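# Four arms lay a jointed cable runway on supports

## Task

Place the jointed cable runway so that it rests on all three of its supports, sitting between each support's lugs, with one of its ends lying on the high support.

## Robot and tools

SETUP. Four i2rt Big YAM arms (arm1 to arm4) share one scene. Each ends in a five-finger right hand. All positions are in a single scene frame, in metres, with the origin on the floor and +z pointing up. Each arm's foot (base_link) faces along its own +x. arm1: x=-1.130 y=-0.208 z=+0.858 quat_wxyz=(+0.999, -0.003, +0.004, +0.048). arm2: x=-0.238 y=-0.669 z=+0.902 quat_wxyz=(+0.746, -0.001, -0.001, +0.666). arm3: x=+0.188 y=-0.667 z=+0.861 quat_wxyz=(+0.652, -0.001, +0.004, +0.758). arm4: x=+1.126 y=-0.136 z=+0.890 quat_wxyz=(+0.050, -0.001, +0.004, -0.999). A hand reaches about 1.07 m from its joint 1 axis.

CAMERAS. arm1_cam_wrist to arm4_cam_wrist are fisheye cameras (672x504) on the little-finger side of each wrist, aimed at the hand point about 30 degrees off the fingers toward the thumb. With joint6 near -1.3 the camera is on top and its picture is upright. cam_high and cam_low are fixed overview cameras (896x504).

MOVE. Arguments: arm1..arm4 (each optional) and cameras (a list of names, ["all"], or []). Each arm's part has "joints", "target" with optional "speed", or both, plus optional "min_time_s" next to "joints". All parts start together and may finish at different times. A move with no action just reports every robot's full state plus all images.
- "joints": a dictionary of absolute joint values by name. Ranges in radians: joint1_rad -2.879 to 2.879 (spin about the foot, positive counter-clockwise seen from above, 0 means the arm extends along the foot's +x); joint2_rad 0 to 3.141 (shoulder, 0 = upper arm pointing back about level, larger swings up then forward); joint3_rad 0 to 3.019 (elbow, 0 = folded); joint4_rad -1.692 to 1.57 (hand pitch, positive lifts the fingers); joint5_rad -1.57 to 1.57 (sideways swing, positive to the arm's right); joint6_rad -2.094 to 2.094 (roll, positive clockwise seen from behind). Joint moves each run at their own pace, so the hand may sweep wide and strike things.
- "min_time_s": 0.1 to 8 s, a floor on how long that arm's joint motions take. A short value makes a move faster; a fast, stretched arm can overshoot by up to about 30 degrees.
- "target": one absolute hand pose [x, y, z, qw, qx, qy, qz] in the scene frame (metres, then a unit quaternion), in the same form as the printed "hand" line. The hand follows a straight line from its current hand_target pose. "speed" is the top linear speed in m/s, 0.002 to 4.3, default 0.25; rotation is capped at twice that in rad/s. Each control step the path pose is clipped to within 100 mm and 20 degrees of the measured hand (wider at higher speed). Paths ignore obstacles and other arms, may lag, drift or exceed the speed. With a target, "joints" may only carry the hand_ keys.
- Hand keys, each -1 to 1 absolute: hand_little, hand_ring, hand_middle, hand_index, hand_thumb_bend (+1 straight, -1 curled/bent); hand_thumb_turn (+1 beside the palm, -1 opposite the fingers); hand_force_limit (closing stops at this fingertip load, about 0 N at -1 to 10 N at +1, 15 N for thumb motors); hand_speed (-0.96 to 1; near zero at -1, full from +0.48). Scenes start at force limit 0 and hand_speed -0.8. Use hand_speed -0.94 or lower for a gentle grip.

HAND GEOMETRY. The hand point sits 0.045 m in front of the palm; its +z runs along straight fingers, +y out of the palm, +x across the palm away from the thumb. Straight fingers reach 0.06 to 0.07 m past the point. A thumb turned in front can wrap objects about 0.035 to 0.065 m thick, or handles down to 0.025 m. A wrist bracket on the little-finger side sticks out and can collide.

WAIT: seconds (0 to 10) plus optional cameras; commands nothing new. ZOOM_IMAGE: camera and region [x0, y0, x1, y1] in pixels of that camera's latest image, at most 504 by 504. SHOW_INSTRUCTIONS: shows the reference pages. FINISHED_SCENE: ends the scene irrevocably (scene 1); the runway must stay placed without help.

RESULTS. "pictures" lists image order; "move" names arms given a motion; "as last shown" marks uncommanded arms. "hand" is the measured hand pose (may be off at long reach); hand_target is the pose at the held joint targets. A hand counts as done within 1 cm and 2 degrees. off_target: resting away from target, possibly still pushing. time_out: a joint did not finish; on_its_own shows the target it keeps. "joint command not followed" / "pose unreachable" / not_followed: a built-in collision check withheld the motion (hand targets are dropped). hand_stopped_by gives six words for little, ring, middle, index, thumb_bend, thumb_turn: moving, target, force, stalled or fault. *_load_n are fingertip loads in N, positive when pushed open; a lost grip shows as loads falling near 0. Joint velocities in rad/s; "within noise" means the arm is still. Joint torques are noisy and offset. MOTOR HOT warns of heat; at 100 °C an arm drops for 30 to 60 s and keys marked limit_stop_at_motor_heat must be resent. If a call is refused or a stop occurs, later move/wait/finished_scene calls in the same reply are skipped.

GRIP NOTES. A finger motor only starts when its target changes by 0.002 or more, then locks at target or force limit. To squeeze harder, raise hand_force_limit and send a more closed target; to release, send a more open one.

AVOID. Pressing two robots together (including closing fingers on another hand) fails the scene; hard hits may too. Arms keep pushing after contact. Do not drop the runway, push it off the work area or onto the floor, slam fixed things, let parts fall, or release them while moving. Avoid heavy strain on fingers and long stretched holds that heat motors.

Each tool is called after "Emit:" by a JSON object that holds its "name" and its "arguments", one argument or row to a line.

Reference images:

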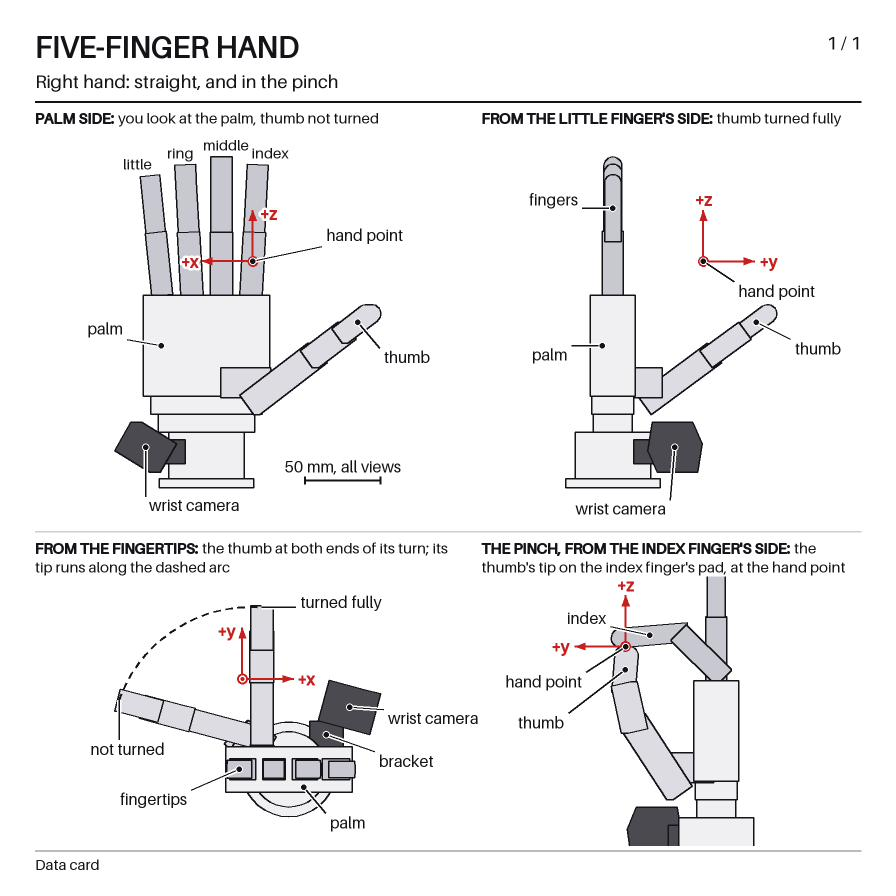

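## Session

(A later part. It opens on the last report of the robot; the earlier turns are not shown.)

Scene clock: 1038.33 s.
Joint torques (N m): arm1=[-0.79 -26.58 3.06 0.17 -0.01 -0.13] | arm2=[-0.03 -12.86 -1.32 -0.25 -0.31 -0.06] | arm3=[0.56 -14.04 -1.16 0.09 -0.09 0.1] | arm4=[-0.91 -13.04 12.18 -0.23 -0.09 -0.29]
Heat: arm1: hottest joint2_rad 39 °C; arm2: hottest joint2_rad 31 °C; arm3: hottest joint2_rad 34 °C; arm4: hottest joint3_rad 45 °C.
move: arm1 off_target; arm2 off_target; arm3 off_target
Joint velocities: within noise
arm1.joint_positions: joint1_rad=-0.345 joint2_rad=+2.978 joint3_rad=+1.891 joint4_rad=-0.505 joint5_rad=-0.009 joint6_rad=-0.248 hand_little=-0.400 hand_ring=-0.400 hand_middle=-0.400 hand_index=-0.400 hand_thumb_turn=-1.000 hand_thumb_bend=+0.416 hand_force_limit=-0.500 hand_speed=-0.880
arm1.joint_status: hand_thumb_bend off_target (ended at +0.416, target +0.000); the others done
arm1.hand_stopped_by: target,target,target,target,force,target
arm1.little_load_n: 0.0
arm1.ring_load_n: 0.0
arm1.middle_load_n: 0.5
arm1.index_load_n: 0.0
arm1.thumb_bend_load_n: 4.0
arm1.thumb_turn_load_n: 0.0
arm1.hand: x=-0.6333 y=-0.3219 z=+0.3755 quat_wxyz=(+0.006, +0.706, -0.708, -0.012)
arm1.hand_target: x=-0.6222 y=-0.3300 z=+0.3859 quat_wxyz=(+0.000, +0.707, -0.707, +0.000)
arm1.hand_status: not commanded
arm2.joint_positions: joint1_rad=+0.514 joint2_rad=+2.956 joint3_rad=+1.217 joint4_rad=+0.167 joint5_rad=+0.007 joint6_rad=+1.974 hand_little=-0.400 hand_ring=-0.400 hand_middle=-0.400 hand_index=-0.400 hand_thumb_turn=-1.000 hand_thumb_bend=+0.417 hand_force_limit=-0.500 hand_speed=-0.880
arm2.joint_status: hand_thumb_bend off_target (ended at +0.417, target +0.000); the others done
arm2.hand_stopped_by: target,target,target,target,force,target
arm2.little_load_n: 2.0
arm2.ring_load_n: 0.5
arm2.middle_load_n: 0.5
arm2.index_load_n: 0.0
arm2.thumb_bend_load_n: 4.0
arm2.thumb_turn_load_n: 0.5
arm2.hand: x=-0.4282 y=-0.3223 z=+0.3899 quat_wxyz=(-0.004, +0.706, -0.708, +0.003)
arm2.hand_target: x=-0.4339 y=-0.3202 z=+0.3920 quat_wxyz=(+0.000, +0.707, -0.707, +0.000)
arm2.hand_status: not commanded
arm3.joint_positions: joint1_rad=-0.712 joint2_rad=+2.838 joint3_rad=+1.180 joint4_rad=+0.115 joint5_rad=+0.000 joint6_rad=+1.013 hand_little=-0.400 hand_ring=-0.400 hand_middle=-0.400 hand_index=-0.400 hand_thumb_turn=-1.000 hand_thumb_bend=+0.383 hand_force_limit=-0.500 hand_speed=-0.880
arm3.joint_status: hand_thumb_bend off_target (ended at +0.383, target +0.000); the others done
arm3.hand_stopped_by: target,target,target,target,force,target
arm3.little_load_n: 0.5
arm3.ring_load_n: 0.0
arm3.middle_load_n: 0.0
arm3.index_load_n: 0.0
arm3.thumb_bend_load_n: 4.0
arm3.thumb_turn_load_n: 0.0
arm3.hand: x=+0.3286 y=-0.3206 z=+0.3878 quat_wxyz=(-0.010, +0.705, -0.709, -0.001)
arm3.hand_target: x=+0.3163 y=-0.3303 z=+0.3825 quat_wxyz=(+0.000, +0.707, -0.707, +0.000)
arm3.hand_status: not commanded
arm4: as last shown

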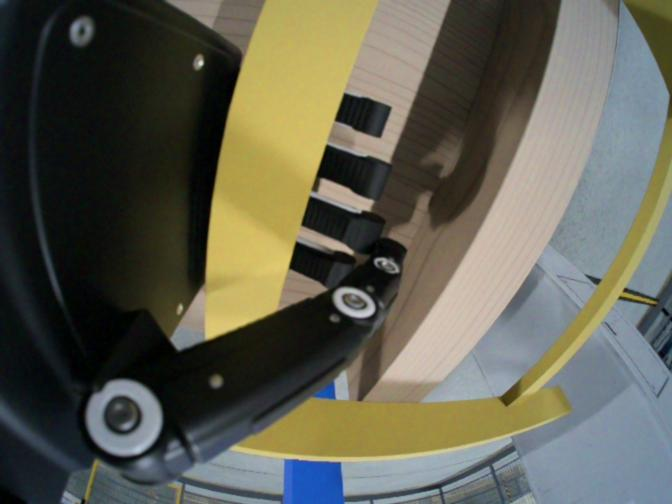

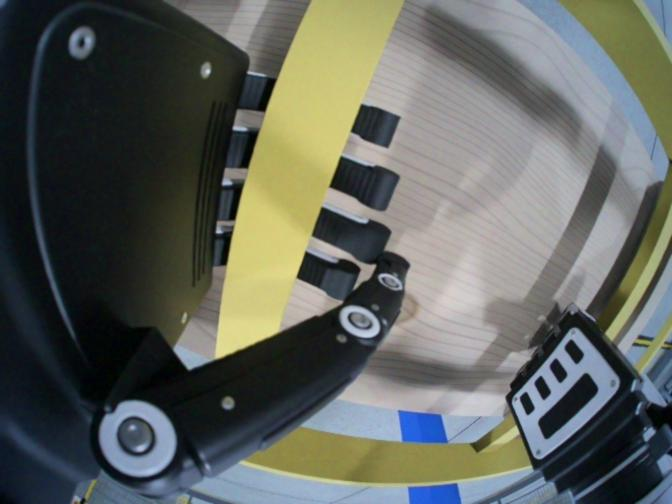

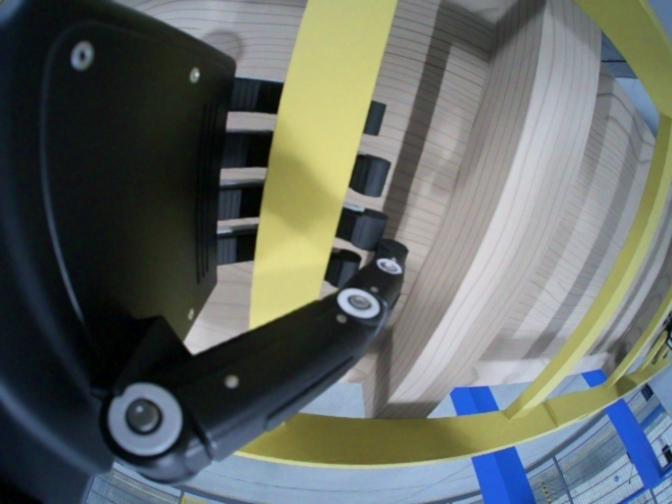

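Emit:
{"name": "move", "arguments": {
  "arm1": {"target": [-0.622, -0.335, 0.446, 0, 0.7071, -0.7071, 0], "speed": 0.05},
  "arm2": {"target": [-0.434, -0.325, 0.452, 0, 0.7071, -0.7071, 0], "speed": 0.05},
  "arm3": {"target": [0.316, -0.335, 0.442, 0, 0.7071, -0.7071, 0], "speed": 0.05},
  "cameras": ["all"]
}}

Emit:
{"name": "zoom_image", "arguments": {
  "camera": "cam_low",
  "region": [240, 220, 740, 380]
}}

Scene clock: 1055.97 s.
Joint torques (N m): arm1=[-0.56 -30.68 2.02 -2.1 -0.36 -0.13] | arm2=[-0.85 -19.96 -6.06 -0.61 -0.54 -0.2] | arm3=[-0.15 -23.47 -6.54 -1.21 -0.41 -0.06] | arm4=[-0.85 -12.98 12.16 -0.24 -0.08 -0.3]
Heat: arm1: hottest joint2_rad 40 °C; arm2: hottest joint2_rad 31 °C; arm3: hottest joint2_rad 34 °C; arm4: hottest joint3_rad 46 °C.
move: arm1 off_target; arm2 off_target; arm3 off_target
Joint velocities: within noise
arm1.joint_positions: joint1_rad=-0.359 joint2_rad=+2.877 joint3_rad=+1.776 joint4_rad=-0.468 joint5_rad=+0.000 joint6_rad=-0.252 hand_little=-0.400 hand_ring=-0.400 hand_middle=-0.400 hand_index=-0.400 hand_thumb_turn=-1.000 hand_thumb_bend=+0.416 hand_force_limit=-0.500 hand_speed=-0.880
arm1.joint_status: not commanded
arm1.hand_stopped_by: target,target,target,target,force,target
arm1.little_load_n: 0.5
arm1.ring_load_n: 0.5
arm1.middle_load_n: 0.5
arm1.index_load_n: 2.5
arm1.thumb_bend_load_n: 4.0
arm1.thumb_turn_load_n: 0.0
arm1.hand: x=-0.6349 y=-0.3306 z=+0.4102 quat_wxyz=(+0.004, +0.703, -0.711, +0.001)
arm1.hand_target: x=-0.6221 y=-0.3349 z=+0.4438 quat_wxyz=(+0.000, +0.707, -0.707, +0.000)
arm1.hand_status: off_target (0.038 m and 0.8 deg from the pose sent, 0.073 m and 1.5 deg at the start)
arm2.joint_positions: joint1_rad=+0.525 joint2_rad=+2.897 joint3_rad=+1.138 joint4_rad=+0.177 joint5_rad=+0.012 joint6_rad=+1.995 hand_little=-0.399 hand_ring=-0.399 hand_middle=-0.400 hand_index=-0.400 hand_thumb_turn=-1.000 hand_thumb_bend=+0.417 hand_force_limit=-0.500 hand_speed=-0.880
arm2.joint_status: not commanded
arm2.hand_stopped_by: target,target,target,target,force,target
arm2.little_load_n: 12.0
arm2.ring_load_n: 8.0
arm2.middle_load_n: 0.5
arm2.index_load_n: 0.0
arm2.thumb_bend_load_n: 4.0
arm2.thumb_turn_load_n: 0.5
arm2.hand: x=-0.4260 y=-0.3329 z=+0.4134 quat_wxyz=(-0.005, +0.702, -0.712, +0.008)
arm2.hand_target: x=-0.4338 y=-0.3255 z=+0.4476 quat_wxyz=(+0.000, +0.707, -0.707, +0.000)
arm2.hand_status: off_target (0.040 m and 1.4 deg from the pose sent, 0.062 m and 0.6 deg at the start)
arm3.joint_positions: joint1_rad=-0.710 joint2_rad=+2.794 joint3_rad=+1.102 joint4_rad=+0.139 joint5_rad=+0.007 joint6_rad=+1.020 hand_little=-0.399 hand_ring=-0.399 hand_middle=-0.400 hand_index=-0.400 hand_thumb_turn=-1.000 hand_thumb_bend=+0.383 hand_force_limit=-0.500 hand_speed=-0.880
arm3.joint_status: not commanded
arm3.hand_stopped_by: target,target,target,target,force,target
arm3.little_load_n: 6.5
arm3.ring_load_n: 6.0
arm3.middle_load_n: 3.5
arm3.index_load_n: 2.0
arm3.thumb_bend_load_n: 2.5
arm3.thumb_turn_load_n: 0.5
arm3.hand: x=+0.3190 y=-0.3364 z=+0.4055 quat_wxyz=(-0.005, +0.704, -0.710, +0.003)
arm3.hand_target: x=+0.3155 y=-0.3355 z=+0.4379 quat_wxyz=(+0.000, +0.707, -0.707, +0.000)
arm3.hand_status: off_target (0.037 m and 0.9 deg from the pose sent, 0.057 m and 1.2 deg at the start)
arm4: as last shown
arm4.thumb_bend_load_n: -0.5
pictures: arm1_cam_wrist, arm2_cam_wrist, arm3_cam_wrist, arm4_cam_wrist, cam_high, cam_low

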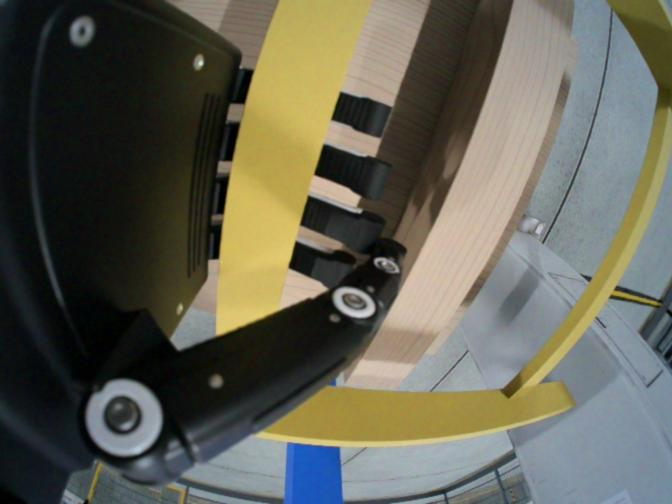

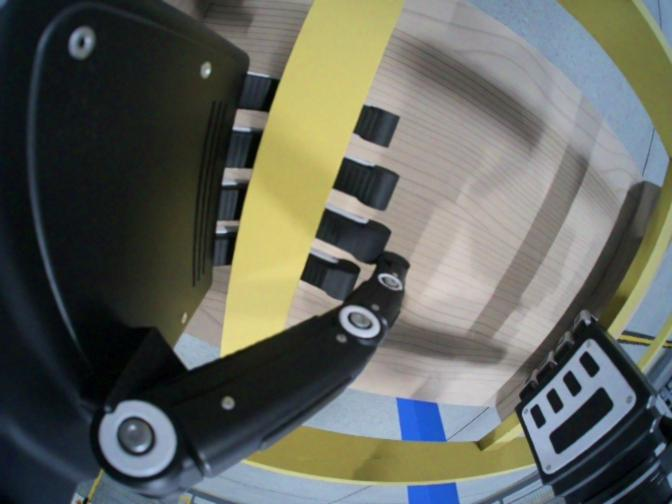

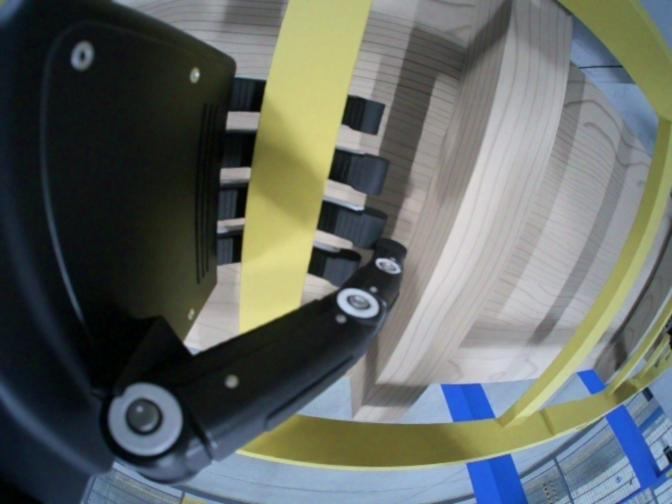

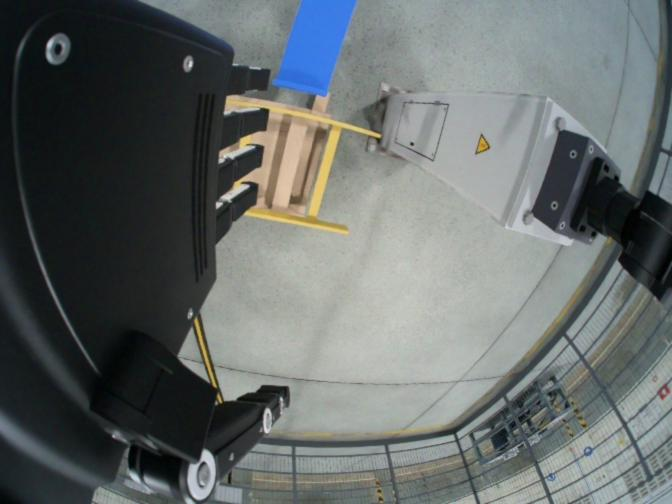

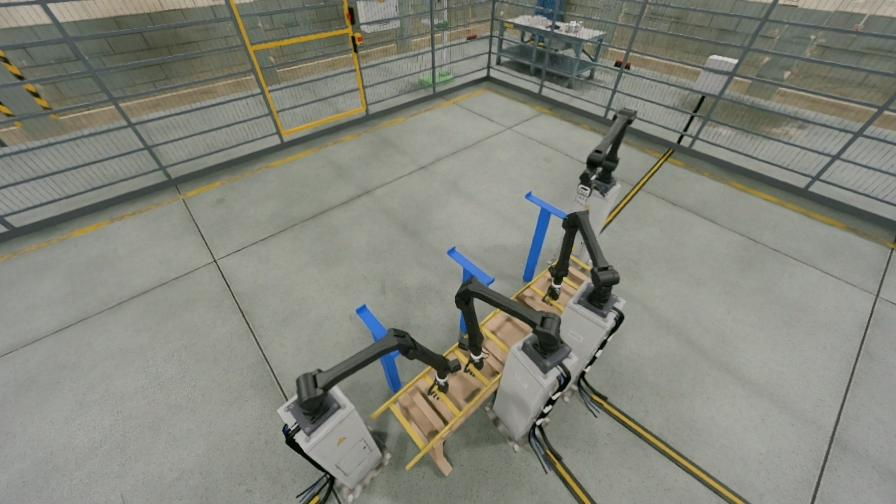

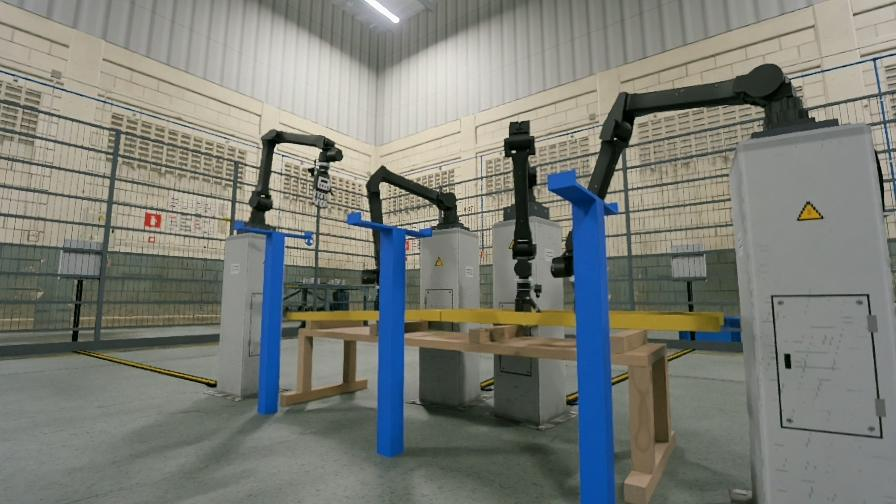

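Scaled by 1.008.

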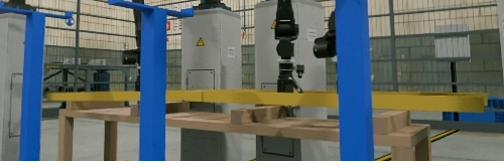

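Emit:
{"name": "zoom_image", "arguments": {
  "camera": "cam_low",
  "region": [240, 280, 490, 360]
}}

Emit:
{"name": "zoom_image", "arguments": {
  "camera": "cam_low",
  "region": [480, 280, 740, 360]
}}

Emit:
{"name": "zoom_image", "arguments": {
  "camera": "cam_high",
  "region": [360, 240, 620, 480]
}}

Scaled by 2.016.

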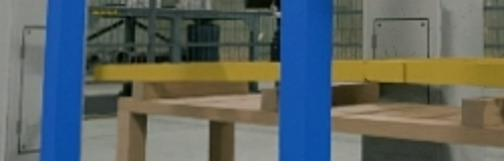

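Scaled by 1.938.

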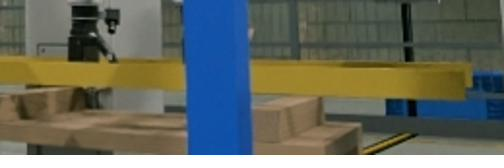

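Scaled by 1.938.

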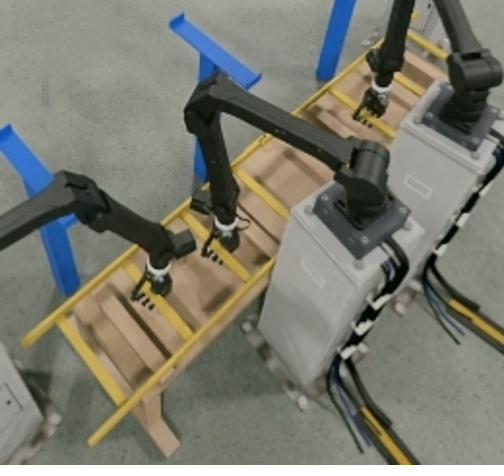

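Emit:
{"name": "move", "arguments": {
  "arm1": {"target": [-0.622, -0.34, 0.526, 0, 0.7071, -0.7071, 0], "speed": 0.08},
  "arm2": {"target": [-0.434, -0.33, 0.532, 0, 0.7071, -0.7071, 0], "speed": 0.08},
  "arm3": {"target": [0.316, -0.34, 0.528, 0, 0.7071, -0.7071, 0], "speed": 0.08},
  "cameras": ["all"]
}}

Emit:
{"name": "zoom_image", "arguments": {
  "camera": "cam_low",
  "region": [240, 270, 490, 350]
}}

Emit:
{"name": "zoom_image", "arguments": {
  "camera": "cam_low",
  "region": [480, 270, 740, 350]
}}

Emit:
{"name": "zoom_image", "arguments": {
  "camera": "cam_high",
  "region": [360, 240, 620, 480]
}}

Scene clock: 1074.30 s.
Joint torques (N m): arm1=[-0.91 -31.74 2.3 -3.02 -0.3 -0.23] | arm2=[-0.15 -17.9 -3.96 -0.8 -0.46 -0.17] | arm3=[-0.62 -26.11 -5.34 -1.91 -0.33 -0.18] | arm4=[-0.85 -12.98 12.14 -0.21 -0.09 -0.29]
Heat: arm1: hottest joint2_rad 40 °C; arm2: hottest joint2_rad 31 °C; arm3: hottest joint2_rad 35 °C; arm4: hottest joint3_rad 46 °C.
move: arm1 off_target; arm2 off_target; arm3 off_target
Joint velocities: within noise
arm1.joint_positions: joint1_rad=-0.360 joint2_rad=+2.717 joint3_rad=+1.649 joint4_rad=-0.497 joint5_rad=-0.001 joint6_rad=-0.252 hand_little=-0.400 hand_ring=-0.400 hand_middle=-0.400 hand_index=-0.400 hand_thumb_turn=-1.000 hand_thumb_bend=+0.416 hand_force_limit=-0.500 hand_speed=-0.880
arm1.joint_status: not commanded
arm1.hand_stopped_by: target,target,target,target,force,target
arm1.little_load_n: 0.0
arm1.ring_load_n: 0.0
arm1.middle_load_n: 0.5
arm1.index_load_n: 4.0
arm1.thumb_bend_load_n: 4.0
arm1.thumb_turn_load_n: 0.0
arm1.hand: x=-0.6324 y=-0.3308 z=+0.4764 quat_wxyz=(+0.002, +0.703, -0.711, +0.002)
arm1.hand_target: x=-0.6222 y=-0.3398 z=+0.5220 quat_wxyz=(+0.000, +0.707, -0.707, +0.000)
arm1.hand_status: off_target (0.051 m and 0.8 deg from the pose sent, 0.117 m and 0.8 deg at the start)
arm2.joint_positions: joint1_rad=+0.527 joint2_rad=+2.651 joint3_rad=+0.932 joint4_rad=+0.132 joint5_rad=+0.010 joint6_rad=+2.000 hand_little=-0.399 hand_ring=-0.399 hand_middle=-0.400 hand_index=-0.400 hand_thumb_turn=-1.000 hand_thumb_bend=+0.417 hand_force_limit=-0.500 hand_speed=-0.880
arm2.joint_status: not commanded
arm2.hand_stopped_by: target,target,target,target,force,target
arm2.little_load_n: 8.5
arm2.ring_load_n: 7.5
arm2.middle_load_n: 0.5
arm2.index_load_n: 0.5
arm2.thumb_bend_load_n: 4.0
arm2.thumb_turn_load_n: 0.5
arm2.hand: x=-0.4256 y=-0.3374 z=+0.5033 quat_wxyz=(-0.003, +0.702, -0.713, +0.011)
arm2.hand_target: x=-0.4337 y=-0.3305 z=+0.5295 quat_wxyz=(+0.000, +0.707, -0.707, +0.000)
arm2.hand_status: off_target (0.031 m and 1.5 deg from the pose sent, 0.119 m and 1.4 deg at the start)
arm3.joint_positions: joint1_rad=-0.710 joint2_rad=+2.598 joint3_rad=+0.922 joint4_rad=+0.085 joint5_rad=+0.005 joint6_rad=+1.025 hand_little=-0.399 hand_ring=-0.399 hand_middle=-0.400 hand_index=-0.400 hand_thumb_turn=-1.000 hand_thumb_bend=+0.383 hand_force_limit=-0.500 hand_speed=-0.880
arm3.joint_status: not commanded
arm3.hand_stopped_by: target,target,target,target,force,target
arm3.little_load_n: 7.0
arm3.ring_load_n: 6.5
arm3.middle_load_n: 3.5
arm3.index_load_n: 2.0
arm3.thumb_bend_load_n: 2.5
arm3.thumb_turn_load_n: 0.5
arm3.hand: x=+0.3070 y=-0.3550 z=+0.4780 quat_wxyz=(+0.013, +0.702, -0.712, +0.007)
arm3.hand_target: x=+0.3145 y=-0.3414 z=+0.5207 quat_wxyz=(-0.001, +0.707, -0.707, +0.000)
arm3.hand_status: off_target (0.053 m and 1.8 deg from the pose sent, 0.123 m and 0.9 deg at the start)
arm4: as last shown
arm4.thumb_bend_load_n: 0.0
pictures: arm1_cam_wrist, arm2_cam_wrist, arm3_cam_wrist, arm4_cam_wrist, cam_high, cam_low

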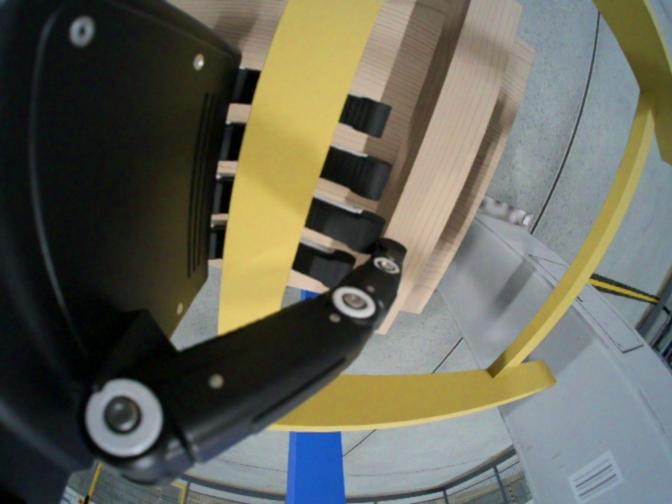

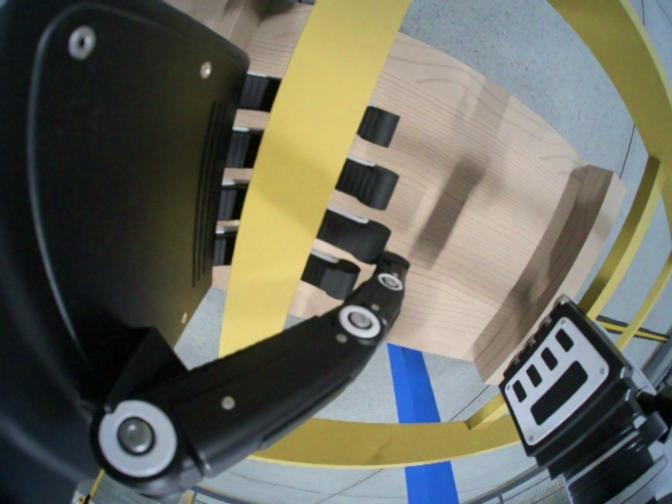

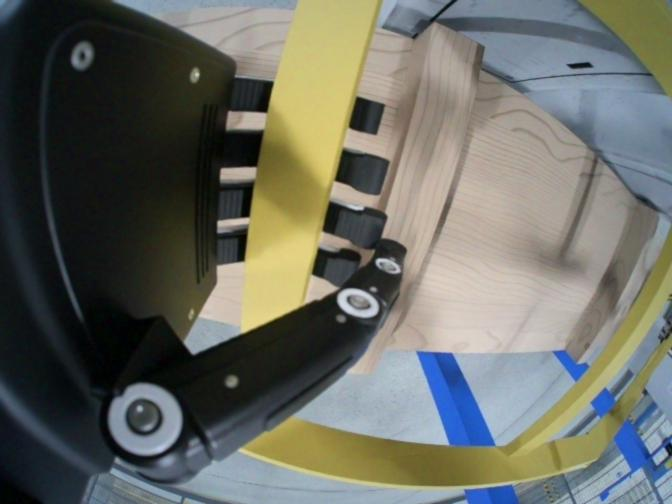

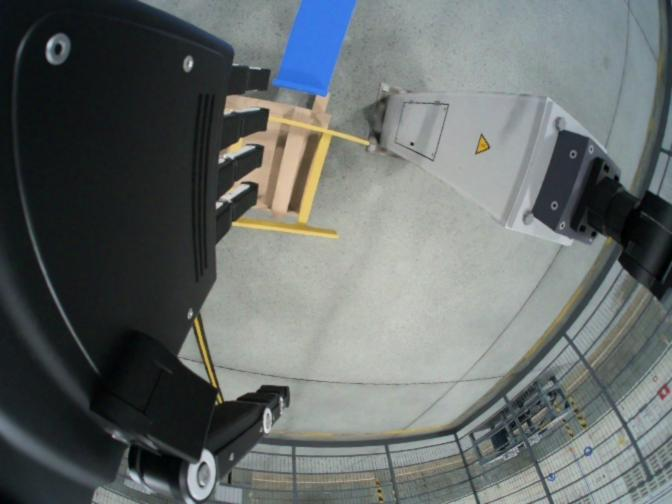

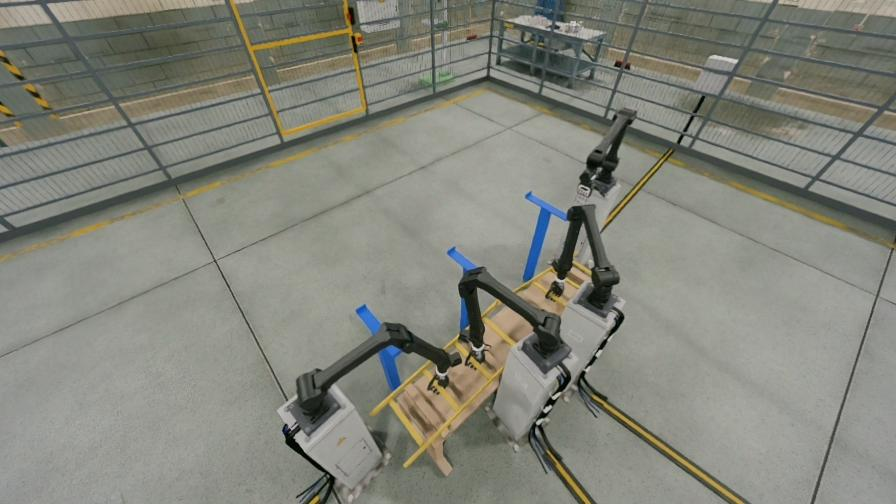

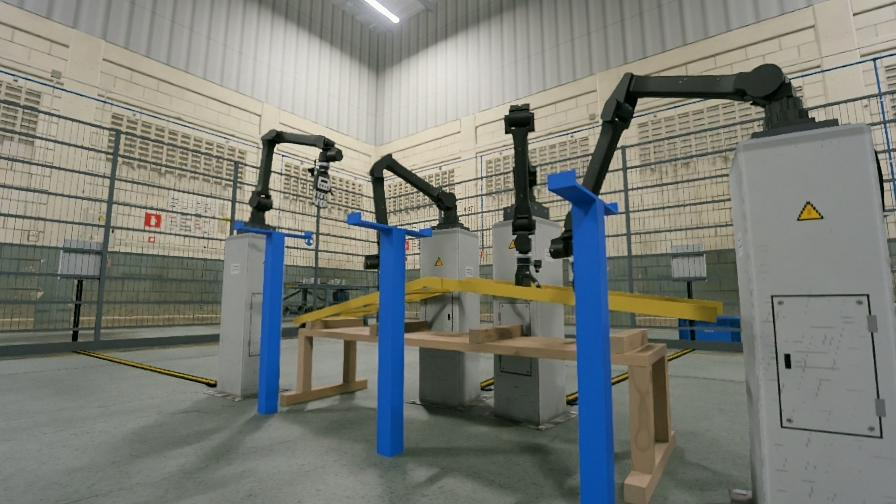

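Scaled by 2.016.

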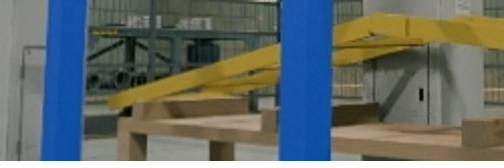

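Scaled by 1.938.

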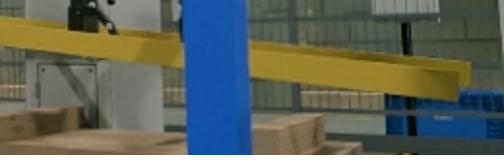

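Scaled by 1.938.

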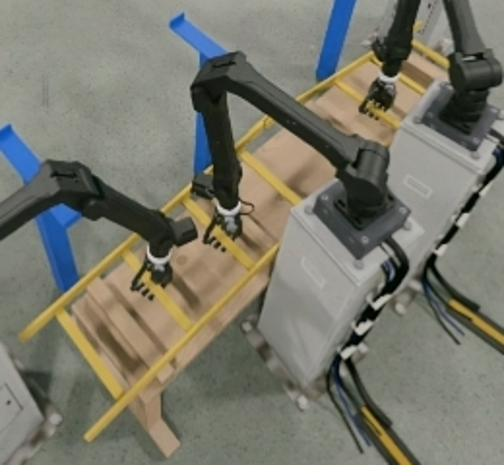

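Emit:
{"name": "move", "arguments": {
  "arm1": {"target": [-0.622, -0.34, 0.600, 0, 0.7071, -0.7071, 0], "speed": 0.08},
  "arm2": {"target": [-0.434, -0.33, 0.577, 0, 0.7071, -0.7071, 0], "speed": 0.08},
  "arm3": {"target": [0.322, -0.33, 0.600, 0, 0.7071, -0.7071, 0], "speed": 0.08},
  "arm4": {"target": [0.70, -0.33, 0.85, 0, 0.7071, 0.7071, 0], "speed": 0.2, "joints": {"hand_little": 0, "hand_ring": 0, "hand_middle": 0, "hand_index": 0, "hand_thumb_turn": -1, "hand_speed": -0.5}},
  "cameras": ["arm4_cam_wrist", "arm3_cam_wrist", "cam_low", "cam_high"]
}}

Emit:
{"name": "zoom_image", "arguments": {
  "camera": "cam_low",
  "region": [240, 240, 490, 350]
}}

Emit:
{"name": "zoom_image", "arguments": {
  "camera": "cam_low",
  "region": [480, 240, 740, 350]
}}

Scene clock: 1120.87 s.
Joint torques (N m): arm1=[-0.97 -35.08 2.4 -4.15 -0.3 -0.21] | arm2=[-0.09 -15.44 -2.06 -0.42 0.02 -0.18] | arm3=[-1.08 -28.22 -2.67 -2.32 -0.19 -0.36] | arm4=[0.62 -14.21 6.41 0.68 -0.06 -0.05]
Heat: arm1: hottest joint2_rad 46 °C; arm2: hottest joint2_rad 32 °C; arm3: hottest joint2_rad 38 °C; arm4: hottest joint3_rad 46 °C.
move: arm1 off_target; arm2 off_target; arm3 off_target; arm4 done
Joint velocities: within noise
arm1.joint_positions: joint1_rad=-0.360 joint2_rad=+2.596 joint3_rad=+1.568 joint4_rad=-0.545 joint5_rad=-0.001 joint6_rad=-0.252 hand_little=-0.400 hand_ring=-0.400 hand_middle=-0.400 hand_index=-0.399 hand_thumb_turn=-1.000 hand_thumb_bend=+0.416 hand_force_limit=-0.500 hand_speed=-0.880
arm1.joint_status: not commanded
arm1.hand_stopped_by: target,target,target,target,force,target
arm1.little_load_n: 0.0
arm1.ring_load_n: 0.5
arm1.middle_load_n: 0.5
arm1.index_load_n: 8.0
arm1.thumb_bend_load_n: 4.0
arm1.thumb_turn_load_n: 0.0
arm1.hand: x=-0.6350 y=-0.3297 z=+0.5290 quat_wxyz=(+0.004, +0.703, -0.711, -0.002)
arm1.hand_target: x=-0.6226 y=-0.3396 z=+0.5922 quat_wxyz=(+0.000, +0.707, -0.707, +0.001)
arm1.hand_status: off_target (0.073 m and 0.9 deg from the pose sent, 0.124 m and 0.8 deg at the start)
arm2.joint_positions: joint1_rad=+0.528 joint2_rad=+2.480 joint3_rad=+0.834 joint4_rad=+0.059 joint5_rad=+0.000 joint6_rad=+1.997 hand_little=-0.399 hand_ring=-0.399 hand_middle=-0.400 hand_index=-0.400 hand_thumb_turn=-1.000 hand_thumb_bend=+0.417 hand_force_limit=-0.500 hand_speed=-0.880
arm2.joint_status: not commanded
arm2.hand_stopped_by: target,target,target,target,force,target
arm2.little_load_n: 2.0
arm2.ring_load_n: 3.5
arm2.middle_load_n: 1.0
arm2.index_load_n: 0.5
arm2.thumb_bend_load_n: 4.0
arm2.thumb_turn_load_n: 0.5
arm2.hand: x=-0.4288 y=-0.3359 z=+0.5614 quat_wxyz=(+0.001, +0.703, -0.712, +0.008)
arm2.hand_target: x=-0.4339 y=-0.3301 z=+0.5763 quat_wxyz=(+0.000, +0.707, -0.707, +0.000)
arm2.hand_status: off_target (0.017 m and 1.2 deg from the pose sent, 0.074 m and 1.5 deg at the start)
arm3.joint_positions: joint1_rad=-0.701 joint2_rad=+2.416 joint3_rad=+0.833 joint4_rad=-0.048 joint5_rad=+0.003 joint6_rad=+1.039 hand_little=-0.399 hand_ring=-0.399 hand_middle=-0.399 hand_index=-0.400 hand_thumb_turn=-1.000 hand_thumb_bend=+0.383 hand_force_limit=-0.500 hand_speed=-0.880
arm3.joint_status: not commanded
arm3.hand_stopped_by: target,target,target,target,force,target
arm3.little_load_n: 10.0
arm3.ring_load_n: 9.5
arm3.middle_load_n: 6.0
arm3.index_load_n: 4.5
arm3.thumb_bend_load_n: 1.5
arm3.thumb_turn_load_n: 0.5
arm3.hand: x=+0.3011 y=-0.3577 z=+0.5395 quat_wxyz=(+0.033, +0.700, -0.714, +0.010)
arm3.hand_target: x=+0.3194 y=-0.3321 z=+0.5900 quat_wxyz=(-0.001, +0.707, -0.707, +0.000)
arm3.hand_status: off_target (0.070 m and 4.1 deg from the pose sent, 0.125 m and 1.8 deg at the start)
arm4.joint_positions: joint1_rad=+0.214 joint2_rad=+1.914 joint3_rad=+1.245 joint4_rad=-0.915 joint5_rad=-0.006 joint6_rad=+0.311 hand_little=+0.000 hand_ring=+0.000 hand_middle=+0.000 hand_index=+0.000 hand_thumb_turn=-1.000 hand_thumb_bend=+1.000 hand_force_limit=+0.000 hand_speed=-0.500
arm4.joint_status: all done
arm4.hand_stopped_by: target,target,target,target,target,target
arm4.little_load_n: 0.0
arm4.ring_load_n: 0.0
arm4.middle_load_n: 0.0
arm4.index_load_n: 0.0
arm4.thumb_bend_load_n: 0.0
arm4.thumb_turn_load_n: 0.0
arm4.hand: x=+0.7020 y=-0.3249 z=+0.8498 quat_wxyz=(-0.002, -0.706, -0.708, -0.006)
arm4.hand_target: x=+0.7001 y=-0.3299 z=+0.8499 quat_wxyz=(+0.000, -0.707, -0.707, +0.000)
arm4.hand_status: done (0.005 m and 0.8 deg from the pose sent, 0.198 m and 2.5 deg at the start)
pictures: arm3_cam_wrist, arm4_cam_wrist, cam_high, cam_low

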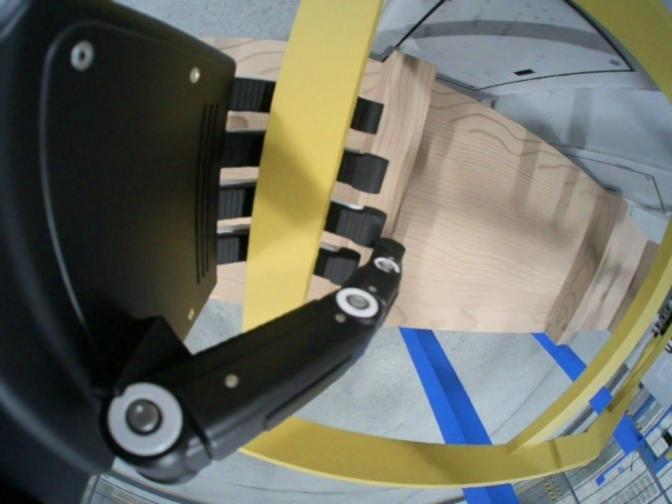

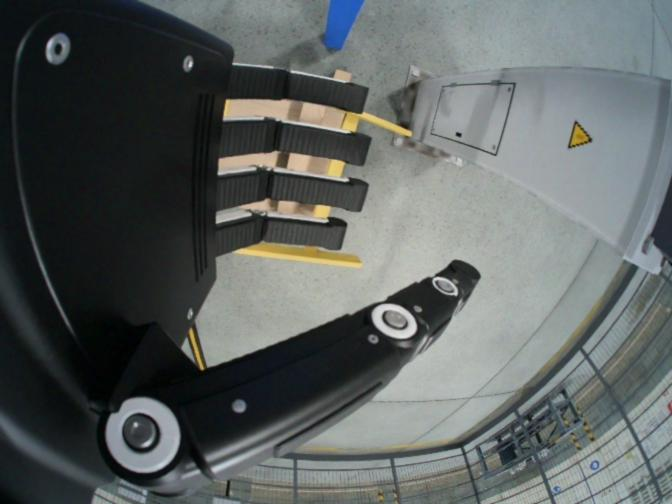

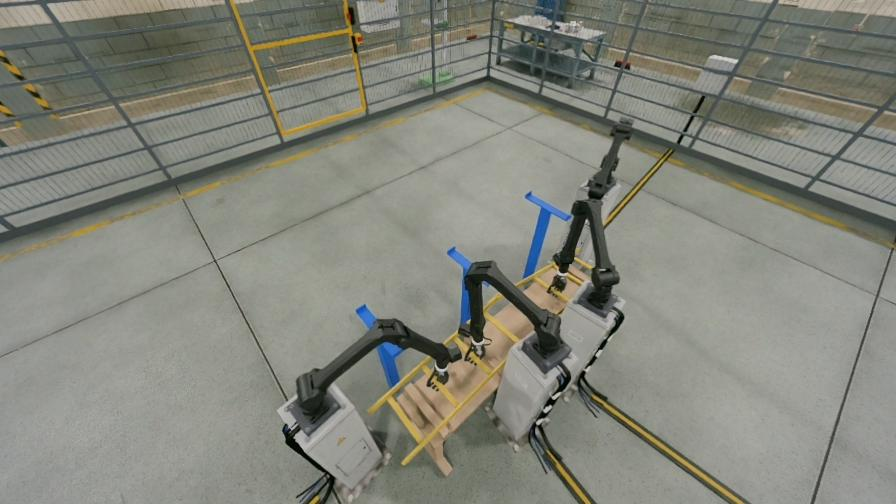

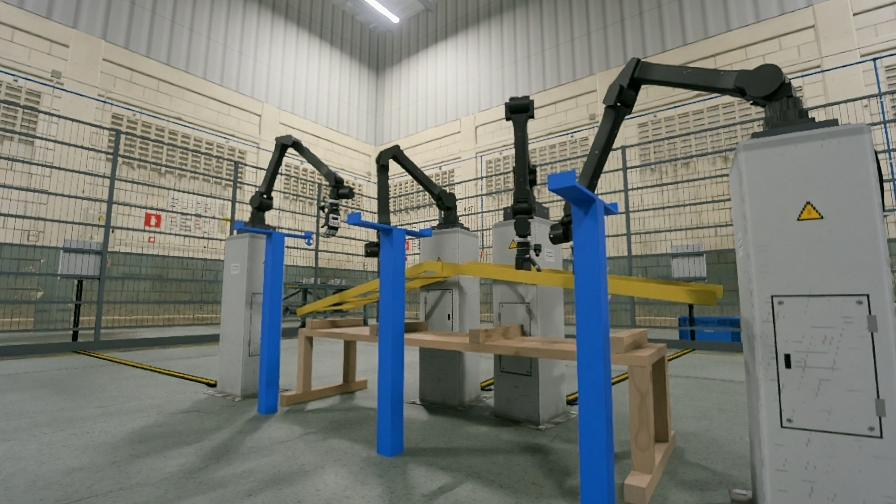

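Scaled by 2.016.

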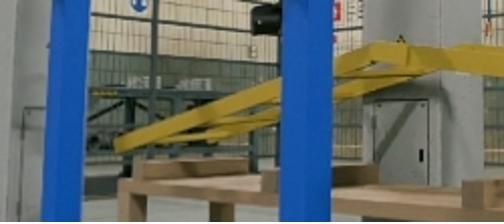

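Scaled by 1.938.

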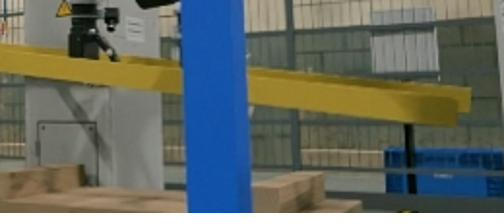

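Emit:
{"name": "move", "arguments": {
  "arm1": {"target": [-0.622, -0.345, 0.670, 0, 0.7071, -0.7071, 0], "speed": 0.08},
  "arm2": {"target": [-0.434, -0.335, 0.615, 0, 0.7071, -0.7071, 0], "speed": 0.08},
  "arm3": {"target": [0.330, -0.320, 0.670, 0, 0.7071, -0.7071, 0], "speed": 0.08},
  "arm4": {"target": [0.68, -0.365, 0.65, 0, 0.7071, 0.7071, 0], "speed": 0.15},
  "cameras": ["arm4_cam_wrist", "arm3_cam_wrist", "cam_low", "cam_high"]
}}

Emit:
{"name": "zoom_image", "arguments": {
  "camera": "cam_low",
  "region": [240, 220, 490, 340]
}}

Emit:
{"name": "zoom_image", "arguments": {
  "camera": "arm4_cam_wrist",
  "region": [200, 0, 500, 300]
}}

Scene clock: 1145.37 s.
Joint torques (N m): arm1=[-1.73 -37.01 3.48 -4.6 -0.27 -0.33] | arm2=[-0.09 -13.8 -1.2 -0.36 0.1 -0.12] | arm3=[-1.55 -28.22 1.2 -2.96 -0.29 -0.33] | arm4=[0.85 -15.97 6.5 0.59 -0.07 -0.06]
Heat: arm1: hottest joint2_rad 48 °C; arm2: hottest joint2_rad 33 °C; arm3: hottest joint2_rad 40 °C; arm4: hottest joint3_rad 45 °C.
move: arm1 off_target; arm2 done; arm3 off_target; arm4 off_target
Joint velocities: within noise
arm1.joint_positions: joint1_rad=-0.362 joint2_rad=+2.486 joint3_rad=+1.518 joint4_rad=-0.630 joint5_rad=+0.000 joint6_rad=-0.253 hand_little=-0.400 hand_ring=-0.400 hand_middle=-0.400 hand_index=-0.399 hand_thumb_turn=-1.000 hand_thumb_bend=+0.416 hand_force_limit=-0.500 hand_speed=-0.880
arm1.joint_status: not commanded
arm1.hand_stopped_by: target,target,target,target,force,target
arm1.little_load_n: 0.0
arm1.ring_load_n: 0.5
arm1.middle_load_n: 0.5
arm1.index_load_n: 9.0
arm1.thumb_bend_load_n: 4.0
arm1.thumb_turn_load_n: 0.0
arm1.hand: x=-0.6393 y=-0.3293 z=+0.5818 quat_wxyz=(+0.011, +0.702, -0.712, -0.012)
arm1.hand_target: x=-0.6234 y=-0.3440 z=+0.6592 quat_wxyz=(+0.000, +0.707, -0.707, +0.001)
arm1.hand_status: off_target (0.091 m and 2.0 deg from the pose sent, 0.142 m and 0.9 deg at the start)
arm2.joint_positions: joint1_rad=+0.532 joint2_rad=+2.342 joint3_rad=+0.764 joint4_rad=+0.003 joint5_rad=-0.004 joint6_rad=+1.997 hand_little=-0.400 hand_ring=-0.400 hand_middle=-0.400 hand_index=-0.400 hand_thumb_turn=-1.000 hand_thumb_bend=+0.417 hand_force_limit=-0.500 hand_speed=-0.880
arm2.joint_status: not commanded
arm2.hand_stopped_by: target,target,target,target,force,target
arm2.little_load_n: 1.5
arm2.ring_load_n: 1.0
arm2.middle_load_n: 0.5
arm2.index_load_n: 0.0
arm2.thumb_bend_load_n: 4.5
arm2.thumb_turn_load_n: 0.5
arm2.hand: x=-0.4315 y=-0.3360 z=+0.6061 quat_wxyz=(+0.002, +0.704, -0.710, +0.002)
arm2.hand_target: x=-0.4339 y=-0.3352 z=+0.6147 quat_wxyz=(+0.000, +0.707, -0.707, +0.000)
arm2.hand_status: done (0.009 m and 0.6 deg from the pose sent, 0.054 m and 1.2 deg at the start)
arm3.joint_positions: joint1_rad=-0.701 joint2_rad=+2.213 joint3_rad=+0.788 joint4_rad=-0.216 joint5_rad=+0.005 joint6_rad=+1.034 hand_little=-0.399 hand_ring=-0.399 hand_middle=-0.399 hand_index=-0.400 hand_thumb_turn=-1.000 hand_thumb_bend=+0.382 hand_force_limit=-0.500 hand_speed=-0.880
arm3.joint_status: not commanded
arm3.hand_stopped_by: target,target,target,target,force,target
arm3.little_load_n: 14.5
arm3.ring_load_n: 12.5
arm3.middle_load_n: 6.5
arm3.index_load_n: 3.0
arm3.thumb_bend_load_n: 1.5
arm3.thumb_turn_load_n: 0.5
arm3.hand: x=+0.3066 y=-0.3493 z=+0.6055 quat_wxyz=(+0.037, +0.701, -0.712, +0.013)
arm3.hand_target: x=+0.3273 y=-0.3219 z=+0.6594 quat_wxyz=(-0.001, +0.707, -0.707, +0.000)
arm3.hand_status: off_target (0.075 m and 4.6 deg from the pose sent, 0.139 m and 4.1 deg at the start)
arm4.joint_positions: joint1_rad=+0.263 joint2_rad=+2.352 joint3_rad=+1.324 joint4_rad=-0.579 joint5_rad=-0.006 joint6_rad=+0.364 hand_little=+0.000 hand_ring=+0.000 hand_middle=+0.000 hand_index=+0.000 hand_thumb_turn=-1.000 hand_thumb_bend=+1.000 hand_force_limit=+0.000 hand_speed=-0.500
arm4.joint_status: not commanded
arm4.hand_stopped_by: target,target,target,target,target,target
arm4.little_load_n: 0.0
arm4.ring_load_n: 0.0
arm4.middle_load_n: 0.0
arm4.index_load_n: 0.0
arm4.thumb_bend_load_n: 0.0
arm4.thumb_turn_load_n: 0.0
arm4.hand: x=+0.6958 y=-0.3525 z=+0.6479 quat_wxyz=(-0.007, -0.707, -0.707, -0.017)
arm4.hand_target: x=+0.6802 y=-0.3649 z=+0.6507 quat_wxyz=(+0.000, -0.707, -0.707, +0.000)
arm4.hand_status: off_target (0.020 m and 2.1 deg from the pose sent, 0.205 m and 0.7 deg at the start)
pictures: arm3_cam_wrist, arm4_cam_wrist, cam_high, cam_low

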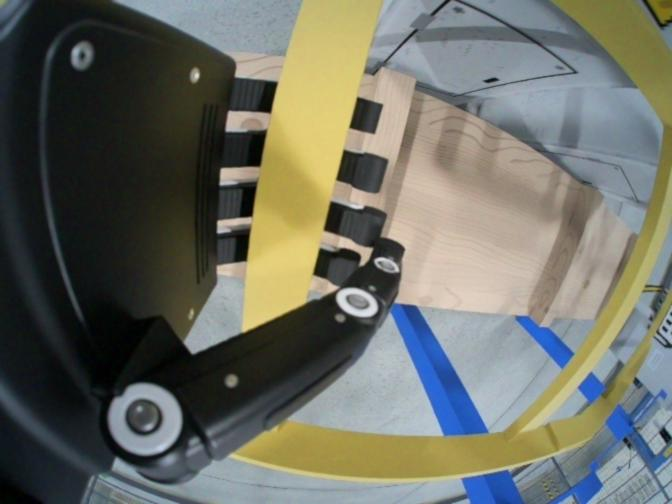

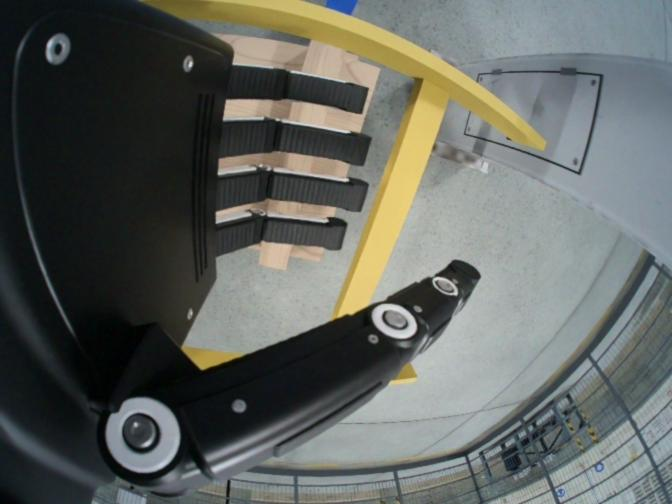

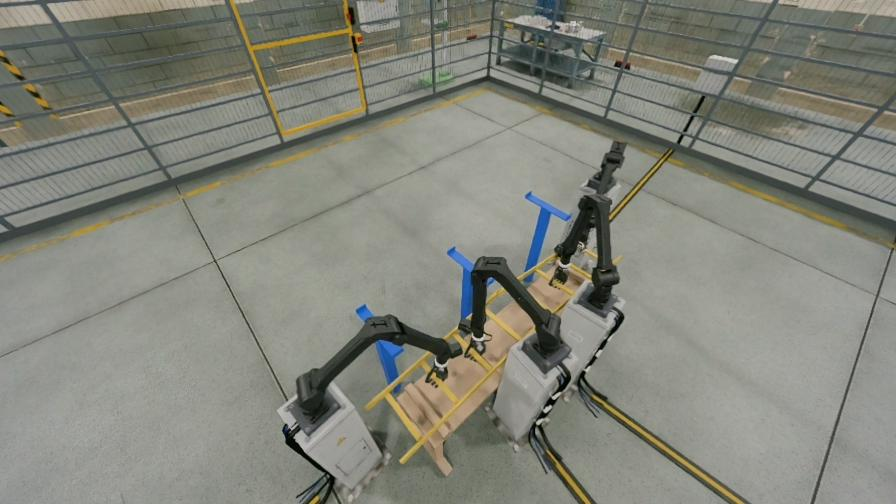

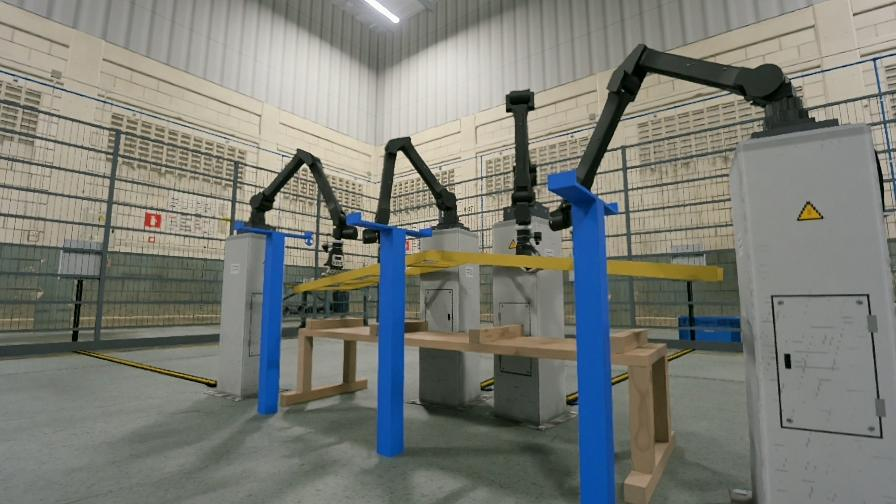

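Scaled by 2.016.

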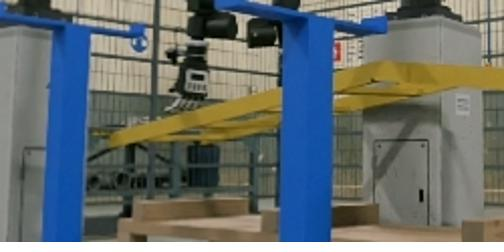

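Scaled by 1.680 from the camera's image (finer frame: 960x720).

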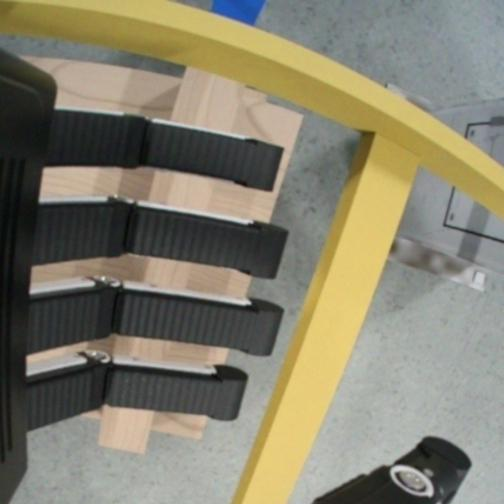

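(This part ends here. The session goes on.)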